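## Task

Too many spacers came off the shaft when it was drawn out too far, not just the red-brown one. Slide the shaft fully into the large housing block so that all the grey spacers sit on it in the gap between the two blocks. The red-brown spacer must stay off the shaft.

## Robot and tools

Robot: two seven-joint arms, left_arm and right_arm, each ending in a parallel two-finger gripper. A camera stand is fixed behind them. Loose parts may get an occasional small nudge from outside.

Frame: all positions, orientations, velocities and offset axes use the scene frame. Its origin is at table-top height, halfway between the nominal arm bases. +x points out over the table, +z points up, and +y points toward the left_arm side. Image left and right do not match arm names. Calibrated bases: left_arm at (+0.017, +0.281, 0) m, yawed slightly (quat_wxyz +1.000, 0, 0, +0.010); right_arm at (-0.024, -0.378, 0) m, unrotated. Reported hand poses can be off by a few centimetres, more at long reach.

Gripper: the fingers point along the gripper's own +z axis and move apart along its y axis. end_effector_position is the point between the pads when closed, about 2 cm short of the fingertips. Closing pushes the tips about 10 mm further forward, mostly while the pads are still more than 40 mm apart.

execute_actions(actions, cameras): actions is a list of actions. Each action is a list of up to 15 rows, and each row is one 1/30 s control step. If an action has fewer than 15 rows, its last row repeats. Every row holds 14 numbers in [-1, 1], always for both arms: left_arm dx, dy, dz, rx, ry, rz, opening, then the same seven for right_arm. The first six numbers are an offset, not a pose. They are measured along the scene axes from that arm's Hand target at the start of the action, and every row refers back to that same start. Scale: 1.0 equals 0.6 m or 180 degrees. rx, ry, rz form one rotation vector, turning about the Hand target's position. opening is absolute: +1 is fully open (0.084 m) and -1 is closed. Each new action starts from the current Hand target, so sending the same offset again moves the arm further. To keep an arm still, send six zeros and its present opening; a 0 opening is a real command. cameras is a list of names, ["all"], or []. Images come back only when actions is empty or when cameras asks for them.

move(target, speed, blend, opening_speed, blocking, cameras): drives each gripper in a straight line. target is one 14-number row laid out as above, or a list of up to 15 such rows. Every row is an offset from the Hand targets held when the move starts, not from the previous row. speed is the top path speed in m/s, from 0.002 to 1, default 0.25; rotation is capped at twice that in rad/s. It can be one number or one per target. blend, in metres, rounds the corners of a list; 0 stops at each point. opening_speed is how fast the commanded opening changes, in scale units per second, at least 0.2. blocking=false returns after about 0.5 s while the motion continues. A move lasts at most 10 s. It does not avoid obstacles or the other arm. The gripper lags behind the path and may overshoot, more so at higher speed. The result adds a move: line, for example done, off_target, moving, held or fault, plus limits=paced (the pose was clipped) or limits=held (steps were withheld).

wait(seconds 0 to 10) lets time pass. stop brakes a running move. zoom_image(camera, region [x0, y0, x1, y1]) magnifies part of the newest image of a camera, at most 504 by 504 pixels. Cameras: cam_head_left, cam_head_right, cam_high, cam_low, cam_left_wrist, cam_right_wrist, all 896x504. clear_fault(arm) releases a reported torque fault. finished_scene(scene) ends the current scene, given its number, and cannot be undone.

Results: for each arm the result gives end_effector_position (m), end_effector_quat_wxyz, linear and angular velocities (left out when the Joint velocities read "within noise"), Hand target (the last commanded pose after clipping, which the next offsets start from), Tool commands, grip_measured (on the opening scale), Joint positions (the last value is the finger gap in metres) and joint torques (positive means toward a larger joint value). There may also be a Wrist depth grid, 7x7 cells from the top left with " / " between rows, in mm from 172 to 3000, where "-" means no value. MOTOR HOT and fault lines appear when they apply.

Controller behaviour: at each step the commanded pose is clipped to within 70 mm and 16 degrees of the measured pose. A gripper often stops short of its Hand target; the next command, even all zeros, asks for it again, and any remaining gap can be sent as an offset. To end a push, command the target back past the gripper. A clearance check holds back commands that would bring the arms too close together.

Gripping: to hold something, command an opening clearly below grip_measured; the lower the command, the harder the squeeze, up to roughly 24 N per pad.

Avoid: parts falling, especially off the table, which fails the task; releasing parts while they move; fast impacts; hard shoves into the blocks or fixed things; any contact between the two arms; closing one gripper on the other's fingers. Contact torque at a joint's limit (waist 44.1, shoulder 44.3, upper arm roll, elbow and forearm roll 28.2, wrist pitch 15.2, wrist roll 15.8 N m) causes a torque fault, and so does a motor held at its limit for 1 s; clear it with clear_fault. Holding loads, reaching far, or pushing toward poses the arm cannot reach heats the motors; at 80 °C the arm brakes for 30 to 60 s or longer. Large wrist turns can swing the elbow.

Each tool is called after "Request:" by a JSON object that holds its "method" and its "body".

## Session

Request:
{"method": "execute_actions", "body": {"actions": []}}

Scene clock: 0.00 s.
left_arm: end_effector_position=(+0.5951, +0.3601, +0.1989) grip_measured=+1.00 end_effector_quat_wxyz=(-0.046, +0.902, -0.421, +0.088) | right_arm: end_effector_position=(+0.6098, -0.3585, +0.1452) grip_measured=+1.00 end_effector_quat_wxyz=(-0.029, +0.684, -0.640, +0.349)
Joint positions: left_arm=[0.156 0.255 -0.038 1.295 -0.013 0.843 1.021 0.084] | right_arm=[0.357 0.409 -0.264 1.209 -0.972 0.481 2.453 0.084]
Joint velocities: within noise
Joint torques (N m): no reading
Wrist depth (mm): cam_left_wrist=[985 387 374 362 352 341 330 / 391 381 368 357 346 336 327 / 391 376 362 353 342 333 322 / 383 370 358 348 337 328 317 / 378 366 353 342 333 323 314 / 371 360 347 338 328 319 310 / 367 355 342 333 324 315 306] | cam_right_wrist=[1008 1168 546 474 408 364 326 / 997 1155 505 440 382 342 309 / 991 1103 471 409 365 326 293 / 984 1054 440 385 346 311 281 / 948 460 413 365 329 297 270 / 940 431 389 344 311 283 258 / 929 408 364 324 296 270 250]
Hand target: left_arm +0.5951, +0.3601, +0.1989; -0.046, +0.902, -0.421, +0.088 | right_arm +0.6098, -0.3585, +0.1452; -0.029, +0.684, -0.640, +0.349
Tool commands: left_gripper/opening=+1.0 right_gripper/opening=+1.0

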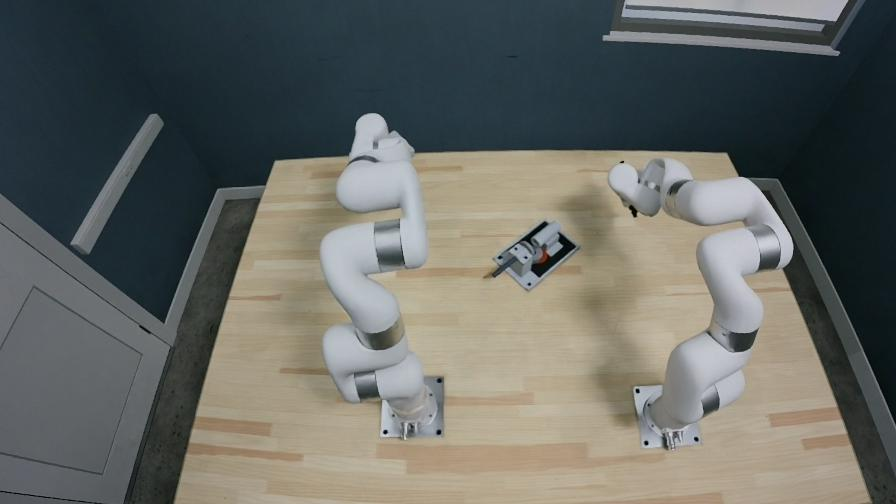

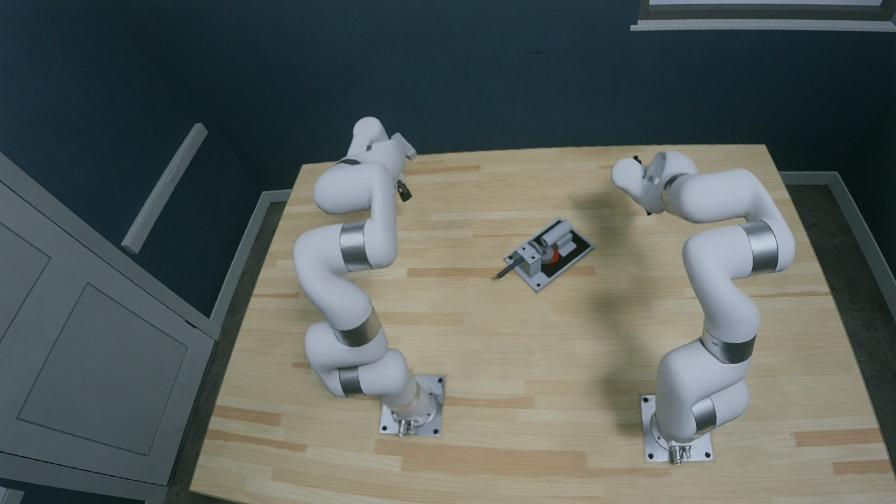

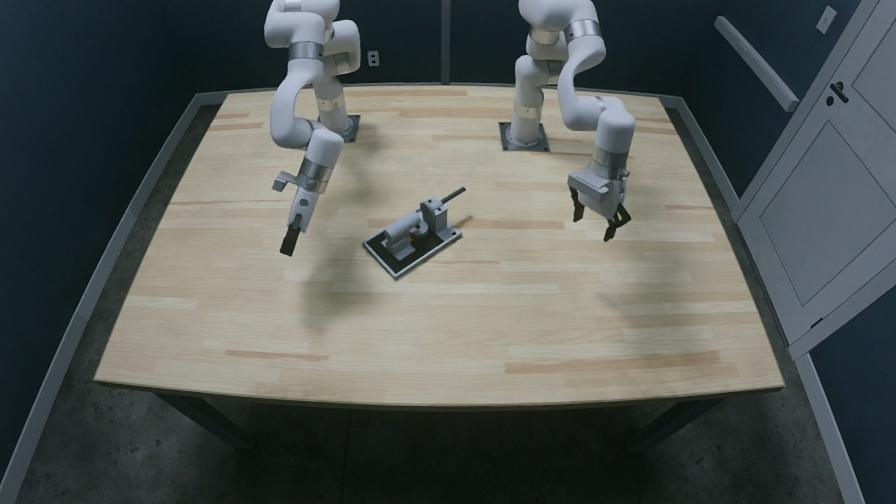

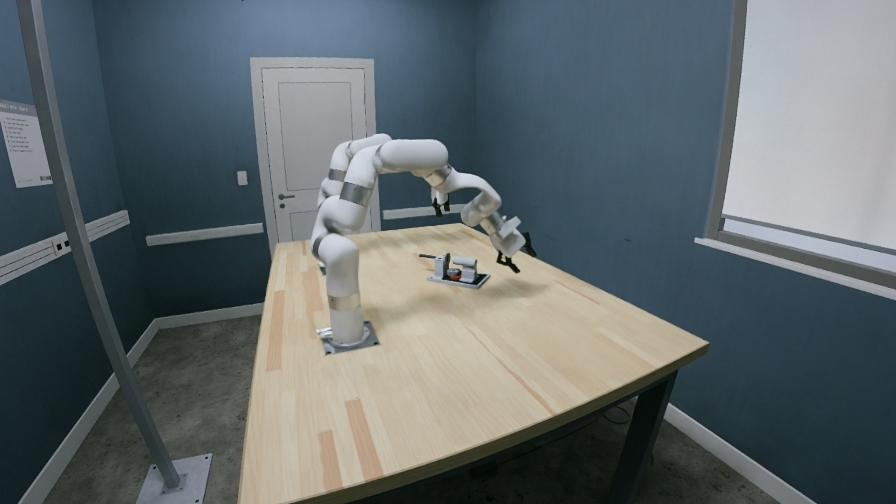

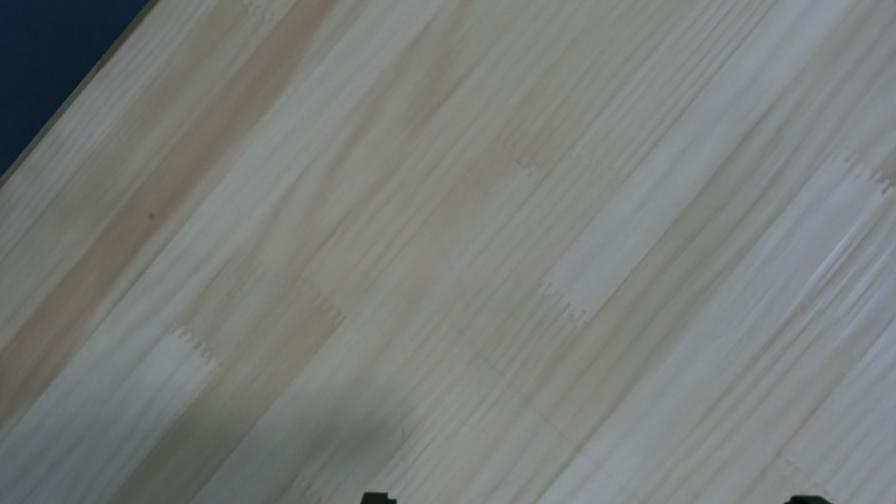

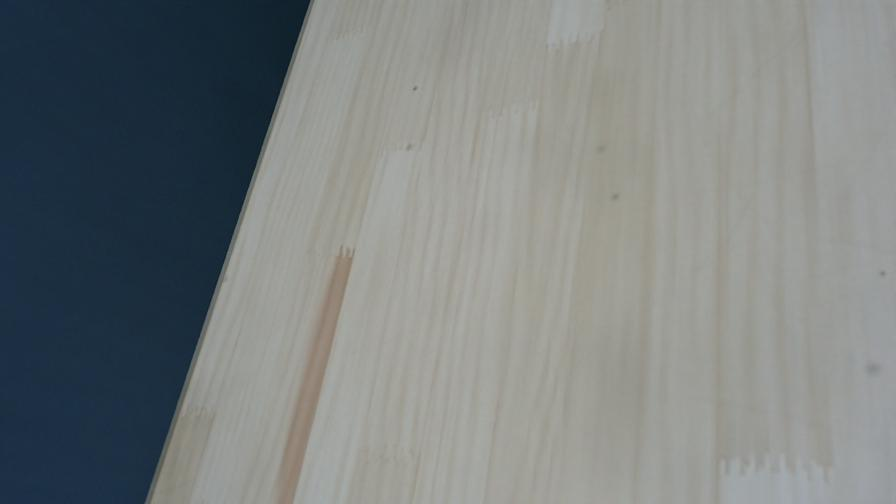

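Request:
{"method": "zoom_image", "body": {"camera": "cam_head_left", "region": [470, 200, 600, 310]}}

Request:
{"method": "zoom_image", "body": {"camera": "cam_high", "region": [350, 175, 480, 285]}}

Request:
{"method": "zoom_image", "body": {"camera": "cam_low", "region": [410, 235, 510, 295]}}

Request:
{"method": "zoom_image", "body": {"camera": "cam_head_right", "region": [480, 200, 610, 310]}}

Scaled by 3.877 from the camera's 896x504 image, which has a finer 1280x720 frame.

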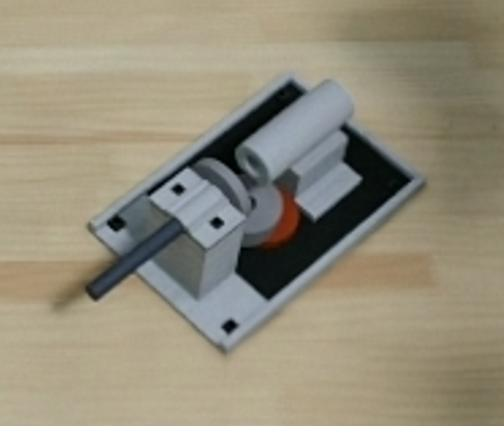

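Scaled by 3.877 from the camera's 896x504 image, which has a finer 1280x720 frame.

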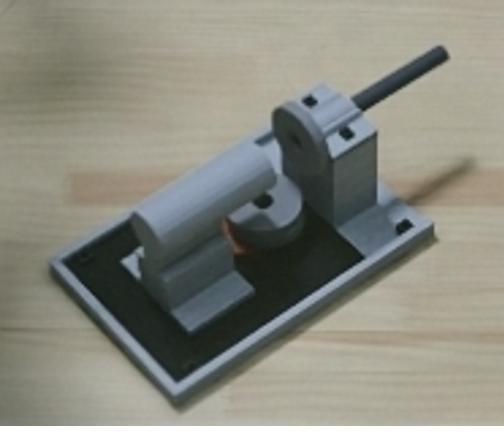

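Scaled by 5.040 from the camera's 896x504 image, which has a finer 1280x720 frame.

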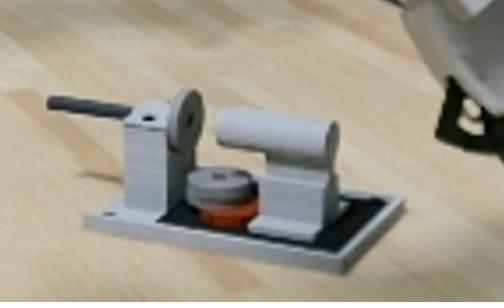

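Scaled by 3.877 from the camera's 896x504 image, which has a finer 1280x720 frame.

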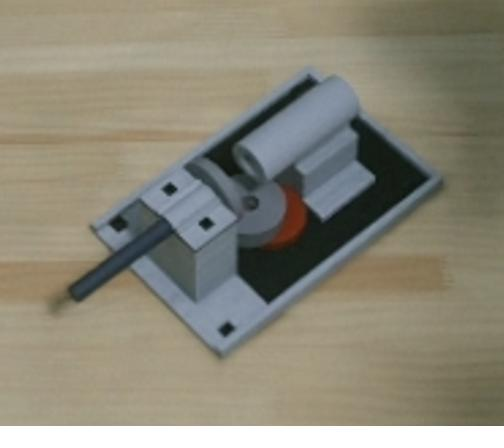

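Request:
{"method": "move", "body": {"target": [0,0,0,0,0,0,1,-0.35,0.38,0.31,0.141,0.179,0,1], "cameras": ["cam_right_wrist","cam_head_left"]}}

Scene clock: 3.23 s.
left_arm: end_effector_position=(+0.5951, +0.3601, +0.1989) grip_measured=+1.00 end_effector_quat_wxyz=(-0.046, +0.902, -0.421, +0.088) | right_arm: end_effector_position=(+0.3998, -0.1305, +0.3312) grip_measured=+1.00 end_effector_quat_wxyz=(+0.001, +0.731, -0.683, +0.000)
Joint positions: left_arm=[0.156 0.255 -0.038 1.295 -0.013 0.843 1.021 0.084] | right_arm=[0.507 0.042 0.021 1.463 -0.001 1.422 2.031 0.084]
Joint torques (N m): left_arm=[-0.31 -36.05 -0.2 17.78 0.07 -2.94 0] | right_arm=[2.97 -19.93 1.57 14.28 1.34 -1.06 0.75]
Wrist depth (mm): cam_left_wrist=[990 388 374 362 351 341 330 / 392 382 368 357 346 337 326 / 389 376 364 352 341 332 322 / 383 371 357 347 336 327 317 / 378 365 353 342 332 323 315 / 371 359 348 337 328 318 309 / 367 355 343 333 324 315 307] | cam_right_wrist=[464 462 462 461 460 459 459 / 462 462 462 461 461 459 458 / 462 462 461 461 459 458 459 / 462 462 460 460 459 459 458 / 461 460 452 460 458 459 457 / 462 462 370 452 460 458 457 / 461 460 365 451 458 458 457]
Hand target: left_arm +0.5951, +0.3601, +0.1989; -0.046, +0.902, -0.421, +0.088 | right_arm +0.3998, -0.1305, +0.3312; +0.001, +0.731, -0.683, +0.000
Off the commanded pose: left_arm 0.000 m, 0 deg | right_arm 0.000 m, 0 deg.
move: done
Images, in order (width x height): cam_head_left 896x504, cam_right_wrist 896x504.

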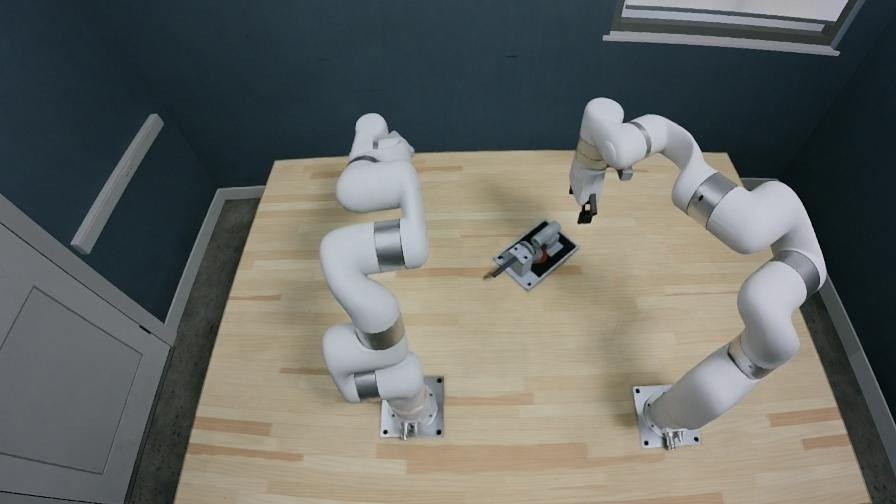

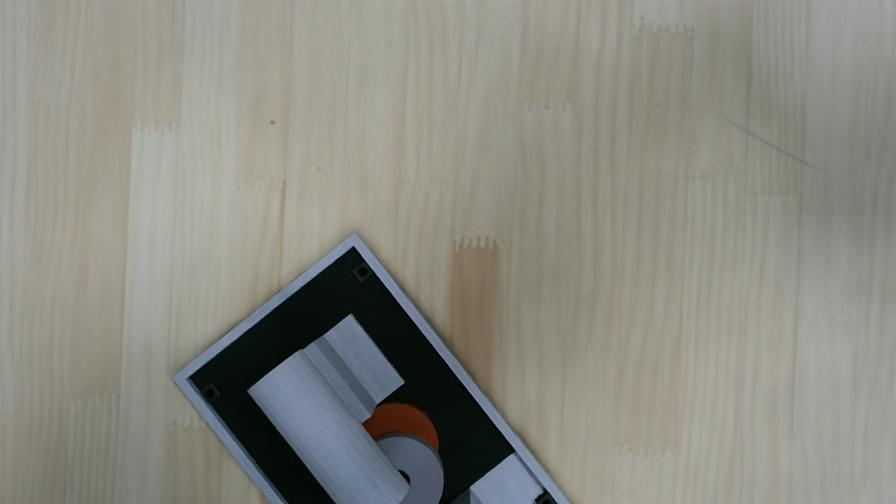

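Request:
{"method": "move", "body": {"target": [0,0,0,0,0,0,1,0,0.22,0,0,0,0,1], "cameras": ["cam_right_wrist","cam_high","cam_low"]}}

Scene clock: 4.70 s.
left_arm: end_effector_position=(+0.5951, +0.3601, +0.1989) grip_measured=+1.00 end_effector_quat_wxyz=(-0.046, +0.902, -0.421, +0.088) | right_arm: end_effector_position=(+0.3998, +0.0015, +0.3312) grip_measured=+1.00 end_effector_quat_wxyz=(+0.001, +0.731, -0.683, +0.000)
Joint positions: left_arm=[0.156 0.255 -0.038 1.295 -0.013 0.843 1.021 0.084] | right_arm=[0.641 0.339 0.115 1.848 -0.038 1.513 2.256 0.084]
Joint torques (N m): left_arm=[-0.12 -36.28 -0.31 17.83 0.07 -2.91 0.02] | right_arm=[3.17 -26.59 2.12 13.94 -1.22 -0.96 0.71]
Wrist depth (mm): cam_left_wrist=[983 387 373 362 351 341 331 / 391 382 368 357 346 335 326 / 389 375 363 352 340 332 322 / 383 371 357 347 336 328 318 / 377 365 352 342 332 323 314 / 372 359 347 338 328 319 310 / 366 355 343 333 323 314 306] | cam_right_wrist=[463 463 462 462 460 460 458 / 463 462 448 461 460 459 458 / 463 461 367 453 460 459 457 / 462 462 453 444 459 458 458 / 462 461 453 376 458 458 457 / 462 461 460 376 458 457 456 / 462 460 460 459 458 458 456]
Hand target: left_arm +0.5951, +0.3601, +0.1989; -0.046, +0.902, -0.421, +0.088 | right_arm +0.3998, +0.0015, +0.3312; +0.001, +0.731, -0.683, +0.000
Off the commanded pose: left_arm 0.000 m, 0 deg | right_arm 0.000 m, 0 deg.
move: done
Images, in order (width x height): cam_high 896x504, cam_low 896x504, cam_right_wrist 896x504.

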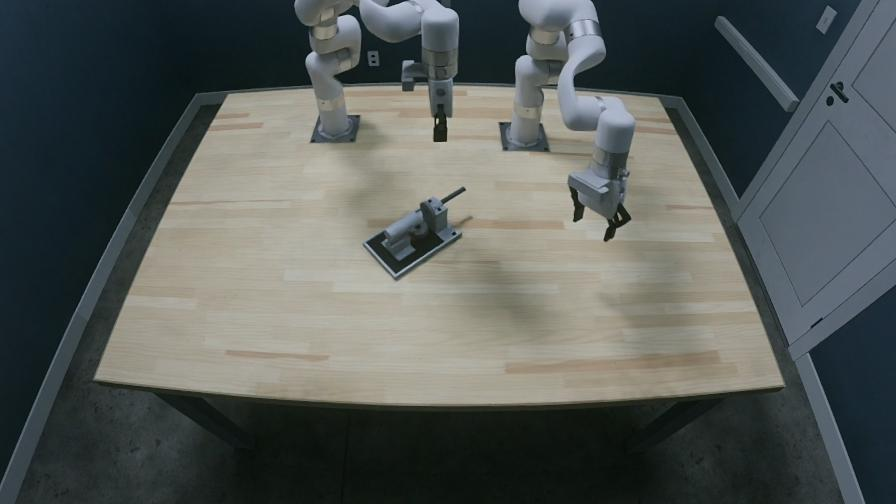

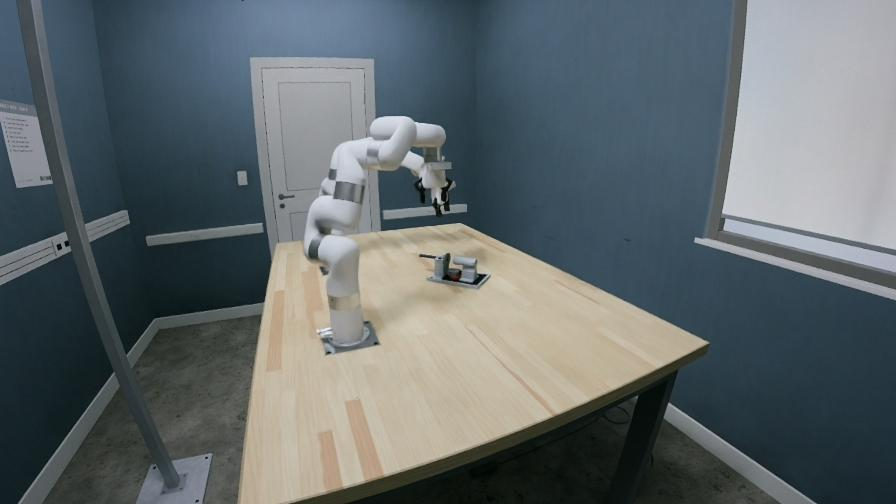

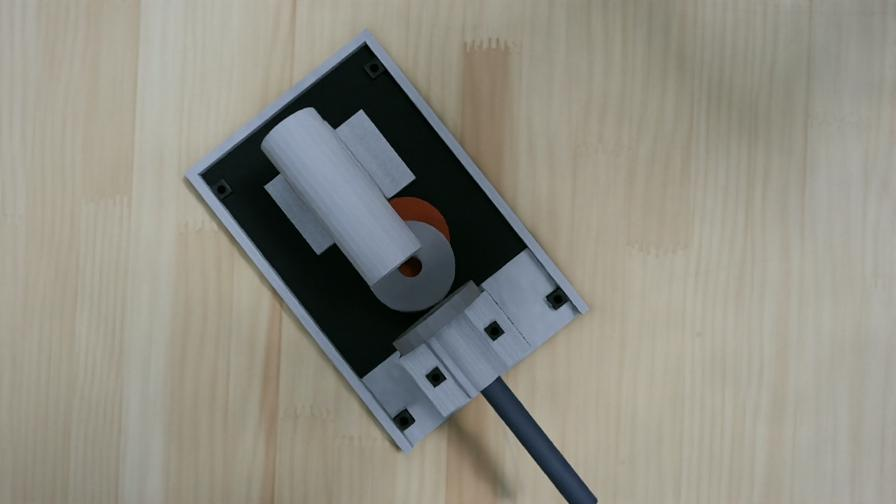

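Request:
{"method": "move", "body": {"target": [0,0,0,0,0,0,1,0,0,0,0,0,0.2111,1], "cameras": ["cam_right_wrist"]}}

Scene clock: 8.70 s.
left_arm: end_effector_position=(+0.5951, +0.3601, +0.1989) grip_measured=+1.00 end_effector_quat_wxyz=(-0.046, +0.902, -0.421, +0.088) | right_arm: end_effector_position=(+0.3998, +0.0015, +0.3312) grip_measured=+1.00 end_effector_quat_wxyz=(+0.001, +0.913, -0.408, +0.000)
Joint positions: left_arm=[0.156 0.255 -0.038 1.295 -0.013 0.843 1.021 0.084] | right_arm=[0.583 0.342 0.193 1.848 -0.065 1.513 1.609 0.084]
Joint torques (N m): left_arm=[-0.26 -36.24 -0.27 17.98 0.12 -2.88 0.05] | right_arm=[-2.74 -28.39 2.57 11.59 1.19 -1.88 -0.6]
Wrist depth (mm): cam_left_wrist=[997 387 374 362 352 341 331 / 392 382 368 357 347 336 326 / 389 377 363 353 342 332 323 / 383 371 358 347 337 327 317 / 377 365 353 342 332 323 314 / 372 360 347 337 328 319 311 / 366 355 342 333 324 315 306] | cam_right_wrist=[462 462 461 452 460 459 458 / 462 462 461 452 452 459 459 / 461 461 460 452 452 458 458 / 461 460 460 452 451 459 459 / 461 461 461 376 453 458 456 / 461 460 460 460 459 458 458 / 462 460 460 459 459 458 458]
Hand target: left_arm +0.5951, +0.3601, +0.1989; -0.046, +0.902, -0.421, +0.088 | right_arm +0.3998, +0.0015, +0.3312; +0.001, +0.913, -0.408, +0.000
Off the commanded pose: left_arm 0.000 m, 0 deg | right_arm 0.000 m, 0 deg.
move: done
Images, in order (width x height): cam_right_wrist 896x504.

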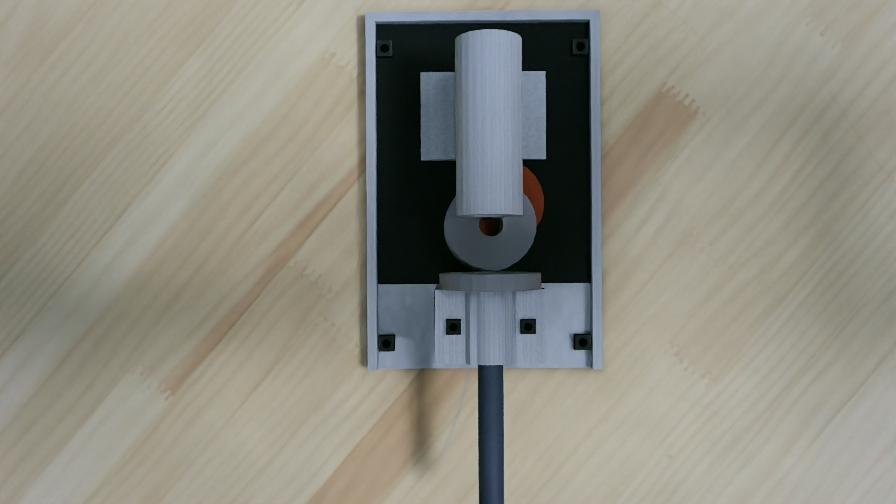

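Request:
{"method": "move", "body": {"target": [[0,0,0,0,0,0,1,0.1095,-0.0925,-0.2,0,0,0,1],[0,0,0,0,0,0,1,0.1095,-0.0925,-0.36,0,0,0,1]], "speed": 0.15, "cameras": ["all"]}}

Request:
{"method": "zoom_image", "body": {"camera": "cam_low", "region": [410, 195, 510, 295]}}

Request:
{"method": "zoom_image", "body": {"camera": "cam_high", "region": [350, 155, 480, 285]}}

Scene clock: 12.37 s.
left_arm: end_effector_position=(+0.5951, +0.3601, +0.1989) grip_measured=+1.00 end_effector_quat_wxyz=(-0.046, +0.902, -0.421, +0.088) | right_arm: end_effector_position=(+0.4655, -0.0540, +0.1153) grip_measured=+1.00 end_effector_quat_wxyz=(+0.001, +0.913, -0.408, +0.000)
Joint positions: left_arm=[0.156 0.255 -0.038 1.295 -0.013 0.843 1.021 0.084] | right_arm=[0.474 0.501 0.131 1.46 -0.078 0.964 1.473 0.084]
Joint torques (N m): left_arm=[-0.21 -36.24 -0.27 17.94 0.07 -2.94 0.02] | right_arm=[3.16 -30.18 -0.75 11.17 -0.87 -1.99 0.76]
Wrist depth (mm): cam_left_wrist=[995 386 373 362 351 341 331 / 392 383 368 357 346 336 326 / 390 376 363 352 342 331 322 / 383 370 357 346 336 328 318 / 377 366 353 342 332 323 314 / 372 359 348 337 328 319 310 / 366 355 342 333 324 314 306] | cam_right_wrist=[246 246 245 245 245 245 244 / 246 246 237 237 237 237 244 / 246 245 238 - - 237 244 / 246 246 238 - - 236 244 / 246 245 237 - - 236 244 / 246 245 237 - - 237 244 / 246 245 237 - - 236 244]
Hand target: left_arm +0.5951, +0.3601, +0.1989; -0.046, +0.902, -0.421, +0.088 | right_arm +0.4655, -0.0540, +0.1152; +0.001, +0.913, -0.408, +0.000
Off the commanded pose: left_arm 0.000 m, 0 deg | right_arm 0.000 m, 0 deg.
move: done

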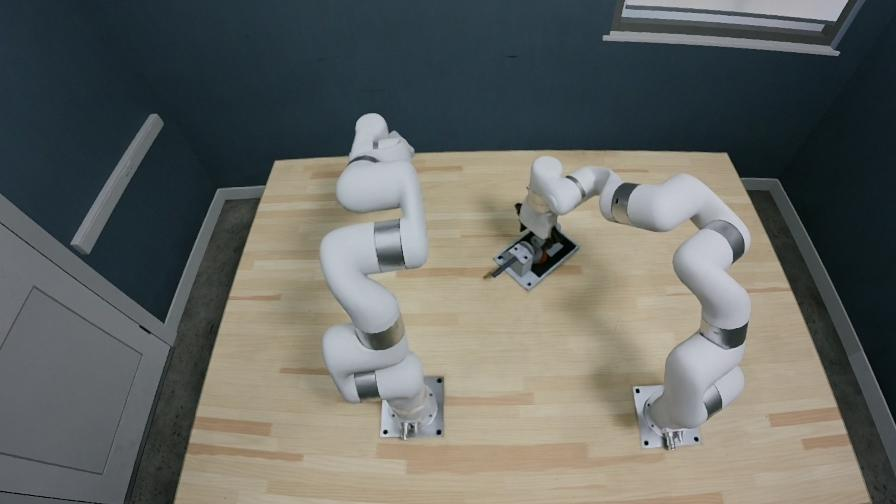

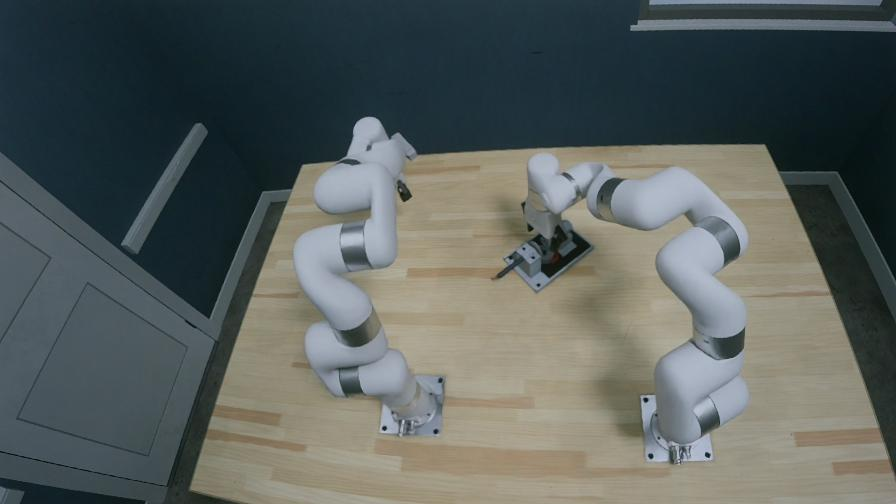

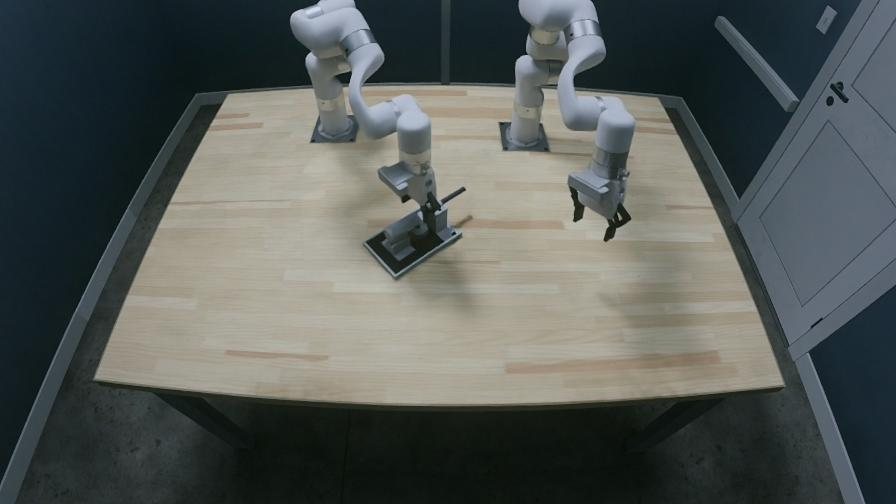

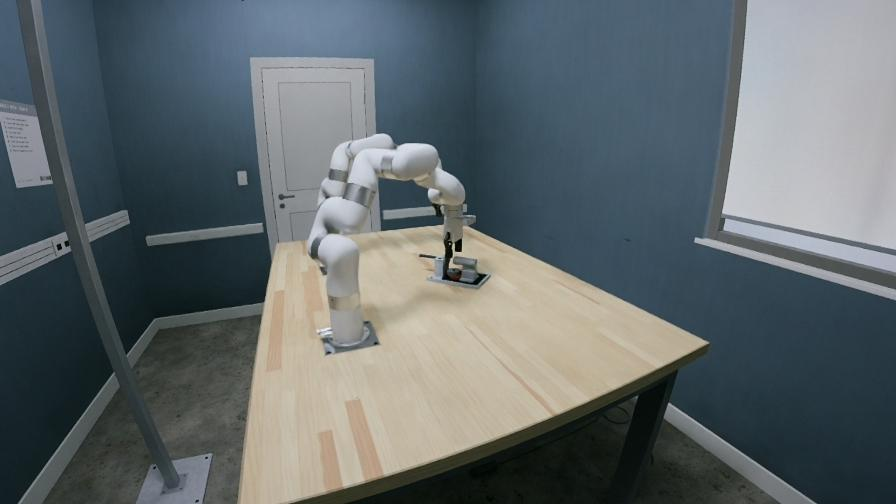

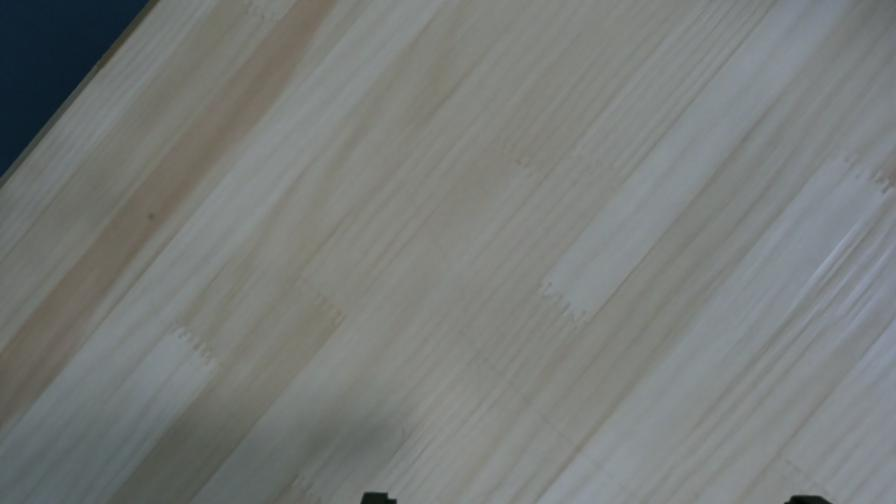

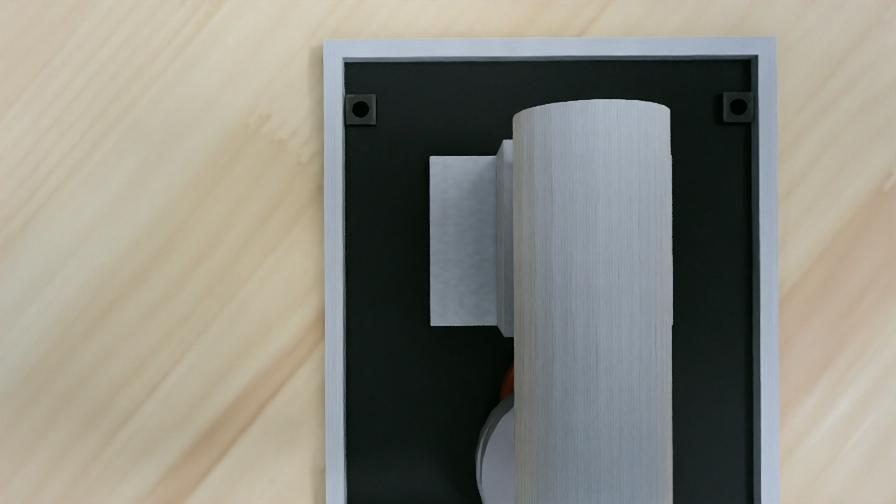

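Scaled by 5.040 from the camera's 896x504 image, which has a finer 1280x720 frame.

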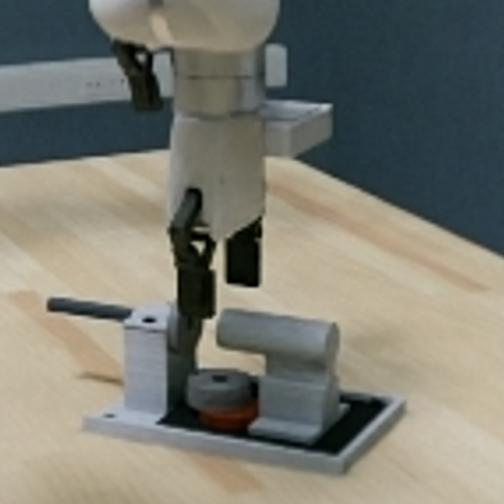

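Scaled by 3.877 from the camera's 896x504 image, which has a finer 1280x720 frame.

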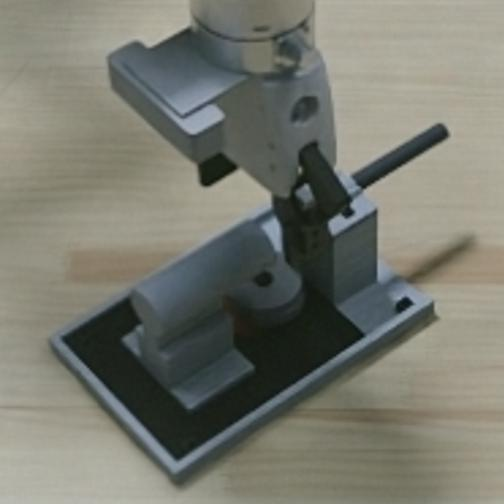

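Request:
{"method": "move", "body": {"target": [0,0,0,0,0,0,1,0.0025,0.002,-0.141,0,0,0,1], "speed": 0.06, "cameras": ["cam_low","cam_high","cam_right_wrist"]}}

Request:
{"method": "zoom_image", "body": {"camera": "cam_low", "region": [410, 195, 510, 295]}}

Request:
{"method": "zoom_image", "body": {"camera": "cam_high", "region": [350, 155, 480, 285]}}

Scene clock: 14.70 s.
left_arm: end_effector_position=(+0.5951, +0.3601, +0.1989) grip_measured=+1.00 end_effector_quat_wxyz=(-0.046, +0.902, -0.421, +0.088) | right_arm: end_effector_position=(+0.4774, -0.0470, +0.0755) grip_measured=+1.00 end_effector_quat_wxyz=(-0.022, +0.913, -0.407, +0.018)
Joint positions: left_arm=[0.156 0.255 -0.038 1.295 -0.013 0.843 1.021 0.084] | right_arm=[0.482 0.566 0.12 1.424 -0.097 0.808 1.486 0.084]
Joint torques (N m): left_arm=[-0.11 -36.31 -0.19 18.01 0.15 -2.88 0.04] | right_arm=[-0.32 -38.09 0.01 10.68 -0.06 -1.12 0.11]
Wrist depth (mm): cam_left_wrist=[991 388 374 362 351 341 330 / 393 383 367 358 347 336 326 / 389 376 363 351 343 331 322 / 383 370 357 347 336 327 318 / 378 365 353 341 333 323 314 / 372 360 347 338 328 320 310 / 366 355 342 333 324 315 306] | cam_right_wrist=[217 214 212 201 195 195 194 / 216 214 211 201 - - 194 / 216 213 211 201 - - 194 / 216 213 211 201 - - 194 / 215 213 210 200 - - 193 / 215 212 210 200 - - 193 / 214 212 209 200 - - 193]
Hand target: left_arm +0.5951, +0.3601, +0.1989; -0.046, +0.902, -0.421, +0.088 | right_arm +0.4774, -0.0470, +0.0755; -0.022, +0.913, -0.407, +0.018 (not the last commanded pose)
Tool commands: left_gripper/opening=+1.0 right_gripper/opening=+1.0
Off the commanded pose: left_arm 0.000 m, 0 deg | right_arm 0.046 m, 3 deg.
TORQUE FAULT: the external load on joint 2 (shoulder) of the right arm reached its load limit, and that arm stopped. The contact can be on any part of that arm beyond that joint, not only on its tool. A torque fault puts only its own arm into a fault stop. That arm's remaining commands of this call were not run. The hold on joint 2 (shoulder) of that arm was moved back by the arm itself, up to 3 degrees, as the stop began. That arm is still stopped at the end of this call. While its stop runs, that arm, its gripper or tool too, takes no new command.
CLEAR FAULT: the right arm stays stopped (state 4) until you call clear_fault(arm="right_arm").
End effector pose when the fault began: right_arm: position (+0.4677, -0.0522, +0.0449), quat_wxyz (-0.001, +0.913, -0.408, +0.001)
Joint positions when the fault began: right_arm=[0.481 0.617 0.12 1.423 -0.097 0.808 1.486 0.084]
move: fault (right_arm)
Images, in order (width x height): cam_high 896x504, cam_low 896x504, cam_right_wrist 896x504.

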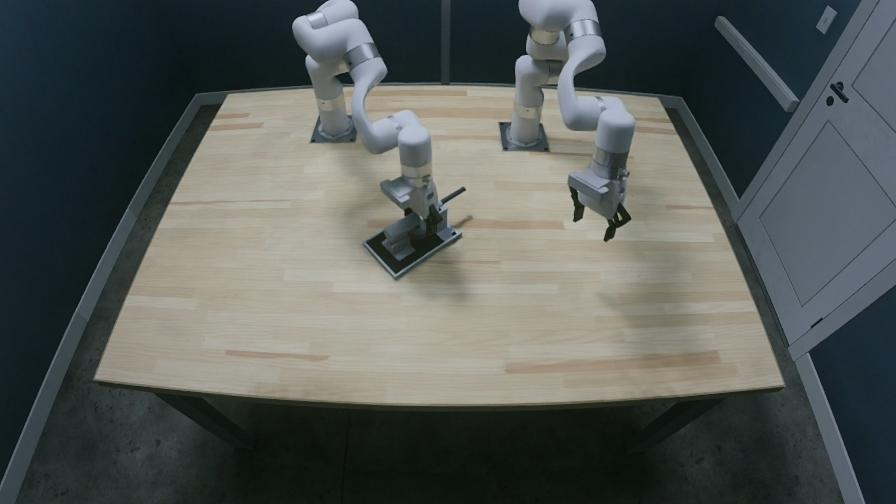

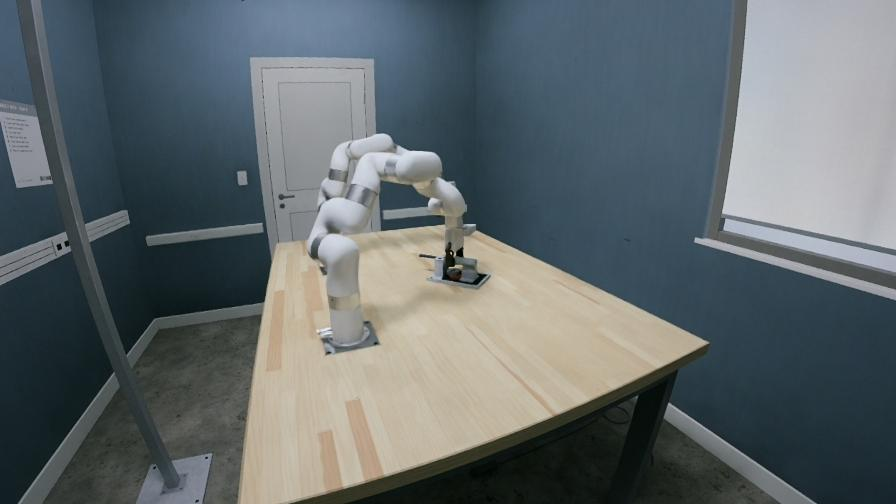

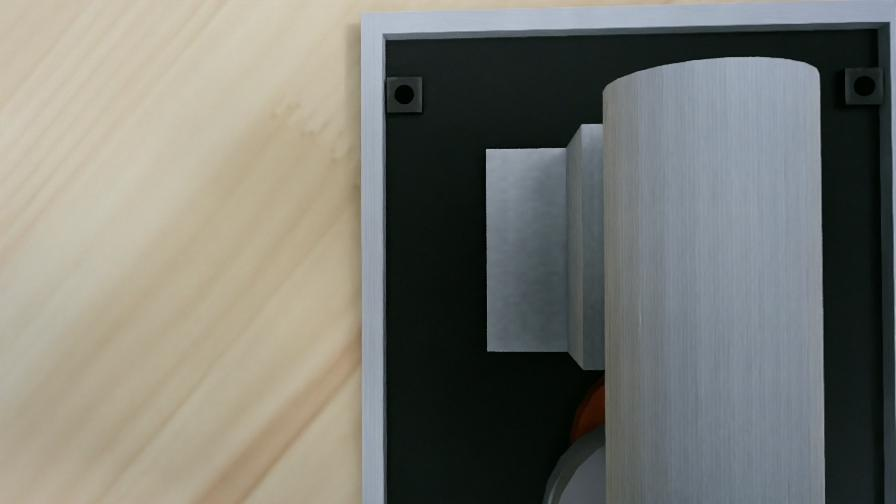

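Scaled by 5.040 from the camera's 896x504 image, which has a finer 1280x720 frame.

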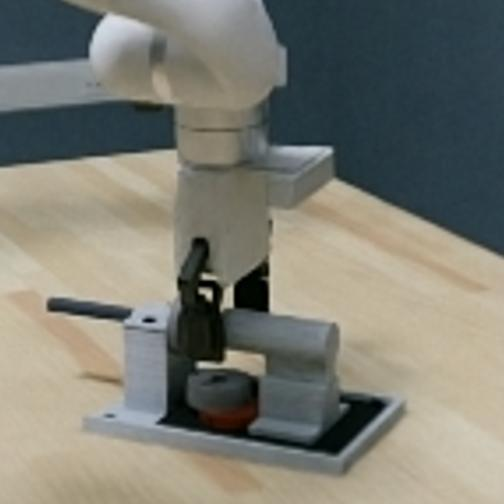

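Scaled by 3.877 from the camera's 896x504 image, which has a finer 1280x720 frame.

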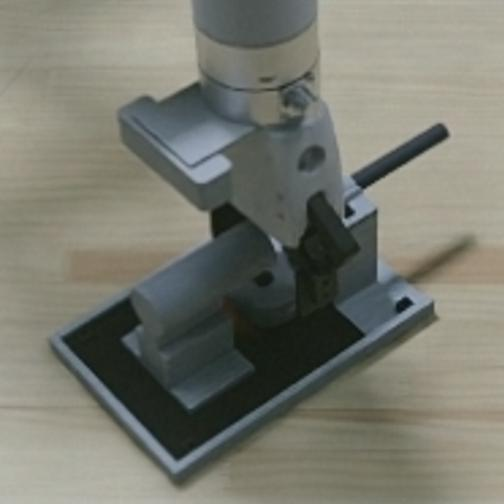

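Request:
{"method": "clear_fault", "body": {"arm": "right_arm"}}

Request:
{"method": "move", "body": {"target": [0,0,0,0,0,0,1,0,0,0.3,0,0,0,1], "speed": 0.12}}

Scene clock: 16.13 s.
left_arm: end_effector_position=(+0.5951, +0.3601, +0.1989) grip_measured=+1.00 end_effector_quat_wxyz=(-0.046, +0.902, -0.421, +0.088) | right_arm: end_effector_position=(+0.4773, -0.0470, +0.0755) grip_measured=+1.00 end_effector_quat_wxyz=(-0.022, +0.913, -0.407, +0.018)
Joint positions: left_arm=[0.156 0.255 -0.038 1.295 -0.013 0.843 1.021 0.084] | right_arm=[0.482 0.566 0.12 1.424 -0.097 0.808 1.486 0.084]
Joint torques (N m): left_arm=[-0.15 -36.48 -0.09 18.02 0.23 -2.9 0] | right_arm=[0.19 -37.74 0.02 10.9 0.1 -1.24 0.12]
Wrist depth (mm): cam_left_wrist=[985 389 374 362 351 341 331 / 393 382 368 357 346 336 327 / 390 376 363 352 342 331 322 / 384 370 358 348 337 327 317 / 377 364 353 342 332 324 313 / 372 359 347 337 328 319 310 / 366 355 343 333 324 314 306] | cam_right_wrist=[217 214 212 201 195 195 194 / 216 214 211 201 - - 194 / 216 213 211 201 - - 194 / 215 213 211 201 - - 194 / 215 213 210 200 - - 193 / 215 212 210 200 - - 193 / 214 212 209 200 - - 193]
Hand target: left_arm +0.5951, +0.3601, +0.1989; -0.046, +0.902, -0.421, +0.088 | right_arm +0.4773, -0.0470, +0.0755; -0.022, +0.913, -0.407, +0.018 (not the last commanded pose)
Tool commands: left_gripper/opening=+1.0 right_gripper/opening=+1.0
Off the commanded pose: left_arm 0.000 m, 0 deg | right_arm 0.046 m, 3 deg.
TORQUE FAULT, CONTINUED: the right arm's stop, for the torque fault of joint 2 (shoulder) that an earlier result reported, is over. The call counts as one of the actions that you can send in this scene. The hold on joint 2 (shoulder) of that arm was moved back by the arm itself, up to 3 degrees, as the stop began. That arm's target is now where it stood when the stop ended, not its last command. That arm's gripper keeps its grip as last carried out, and that arm accepts commands again: back off and push less far.
CLEAR FAULT: your call cleared the right arm's torque fault. If a joint's load stays at its limit, that arm stops again at once.

Scene clock: 18.17 s.
left_arm: end_effector_position=(+0.5951, +0.3601, +0.1989) grip_measured=+1.00 end_effector_quat_wxyz=(-0.046, +0.902, -0.421, +0.088) | right_arm: end_effector_position=(+0.4773, -0.0470, +0.2555) grip_measured=+1.00 end_effector_quat_wxyz=(-0.022, +0.913, -0.407, +0.018)
Joint positions: left_arm=[0.156 0.255 -0.038 1.295 -0.013 0.843 1.021 0.084] | right_arm=[0.477 0.393 0.137 1.694 -0.063 1.249 1.461 0.084]
Joint torques (N m): left_arm=[-0.26 -36.57 -0.1 17.98 0.22 -2.89 0.06] | right_arm=[2.95 -28.89 2.08 14.59 0.34 -1.01 -0.38]
Wrist depth (mm): cam_left_wrist=[988 387 374 362 351 341 330 / 391 382 367 357 346 337 326 / 388 376 363 351 342 332 322 / 383 371 357 346 337 327 317 / 377 364 352 342 333 322 313 / 372 361 347 337 327 319 310 / 366 354 344 333 323 314 306] | cam_right_wrist=[403 399 394 389 384 381 377 / 403 399 393 389 384 380 377 / 402 398 392 380 375 378 375 / 401 397 392 380 293 378 375 / 401 396 392 379 292 377 374 / 400 396 391 378 291 376 374 / 399 395 390 380 316 373 373]
Hand target: left_arm +0.5951, +0.3601, +0.1989; -0.046, +0.902, -0.421, +0.088 | right_arm +0.4773, -0.0470, +0.2555; -0.022, +0.913, -0.407, +0.018
Off the commanded pose: left_arm 0.000 m, 0 deg | right_arm 0.000 m, 0 deg.
move: done

Request:
{"method": "move", "body": {"target": [0,0,0,0,0,0,1,-0.169,-0.145,0,-0.038,-0.3887,0.432,-0.29], "cameras": ["cam_right_wrist","cam_high","cam_low"]}}

Scene clock: 23.20 s.
left_arm: end_effector_position=(+0.5951, +0.3601, +0.1989) grip_measured=+1.00 end_effector_quat_wxyz=(-0.046, +0.902, -0.421, +0.088) | right_arm: end_effector_position=(+0.3759, -0.1340, +0.2556) grip_measured=-0.31 end_effector_quat_wxyz=(-0.192, +0.788, +0.300, +0.502)
Joint positions: left_arm=[0.156 0.255 -0.038 1.295 -0.013 0.843 1.021 0.084] | right_arm=[0.073 -0.166 0.147 0.32 -0.729 -0.748 0.372 0.031]
Joint torques (N m): left_arm=[-0.17 -36.57 -0.13 18.02 0.18 -2.93 0.05] | right_arm=[-2.67 -9.39 0.83 8.37 1.98 -2.38 -0.67]
Wrist depth (mm): cam_left_wrist=[997 387 374 362 352 341 331 / 392 381 368 356 346 335 326 / 389 376 362 352 342 332 322 / 383 370 358 347 337 328 317 / 378 366 353 341 332 323 314 / 370 359 347 338 328 319 310 / 366 355 343 333 324 315 306] | cam_right_wrist=[1706 511 1888 1567 1358 1220 1074 / 1745 619 2020 1657 1425 1262 1114 / 1804 1022 1100 1706 1493 1305 1145 / 890 882 869 865 1468 1345 1182 / 739 734 726 720 713 708 1203 / 629 626 620 592 611 608 603 / 530 525 520 520 517 514 510]
Hand target: left_arm +0.5951, +0.3601, +0.1989; -0.046, +0.902, -0.421, +0.088 | right_arm +0.3759, -0.1340, +0.2555; -0.192, +0.788, +0.300, +0.502
Off the commanded pose: left_arm 0.000 m, 0 deg | right_arm 0.000 m, 0 deg.
move: done
Images, in order (width x height): cam_high 896x504, cam_low 896x504, cam_right_wrist 896x504.

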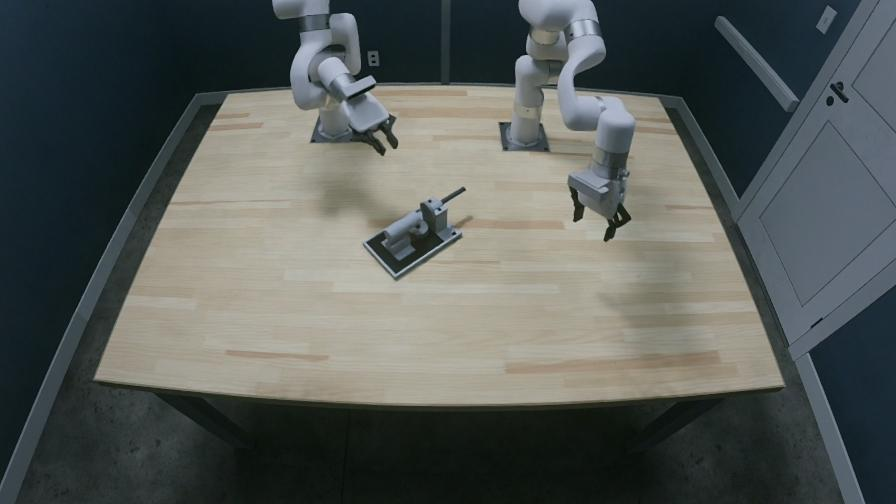

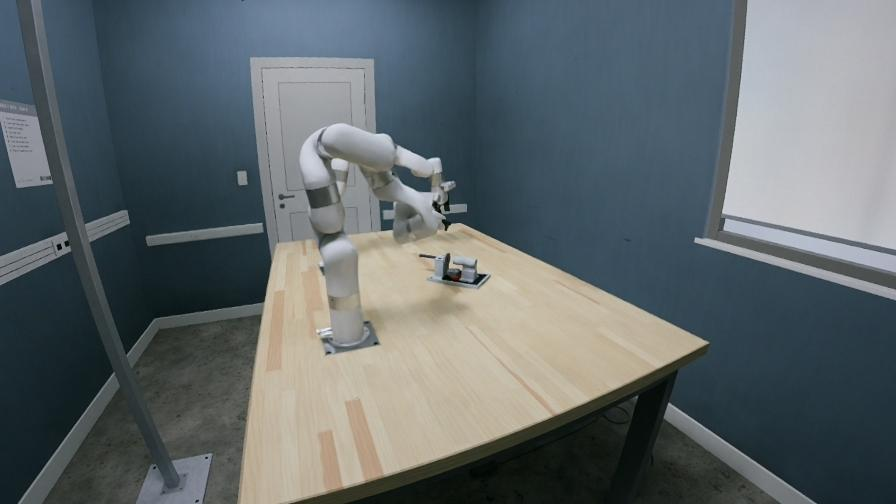

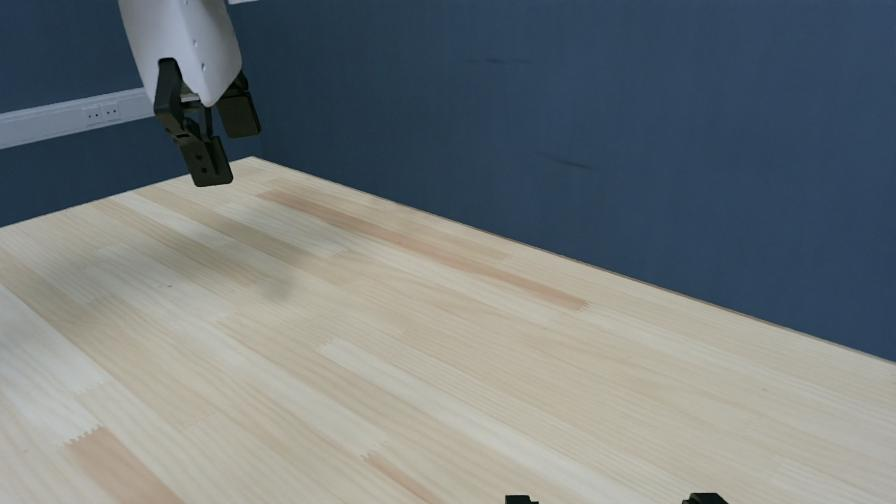

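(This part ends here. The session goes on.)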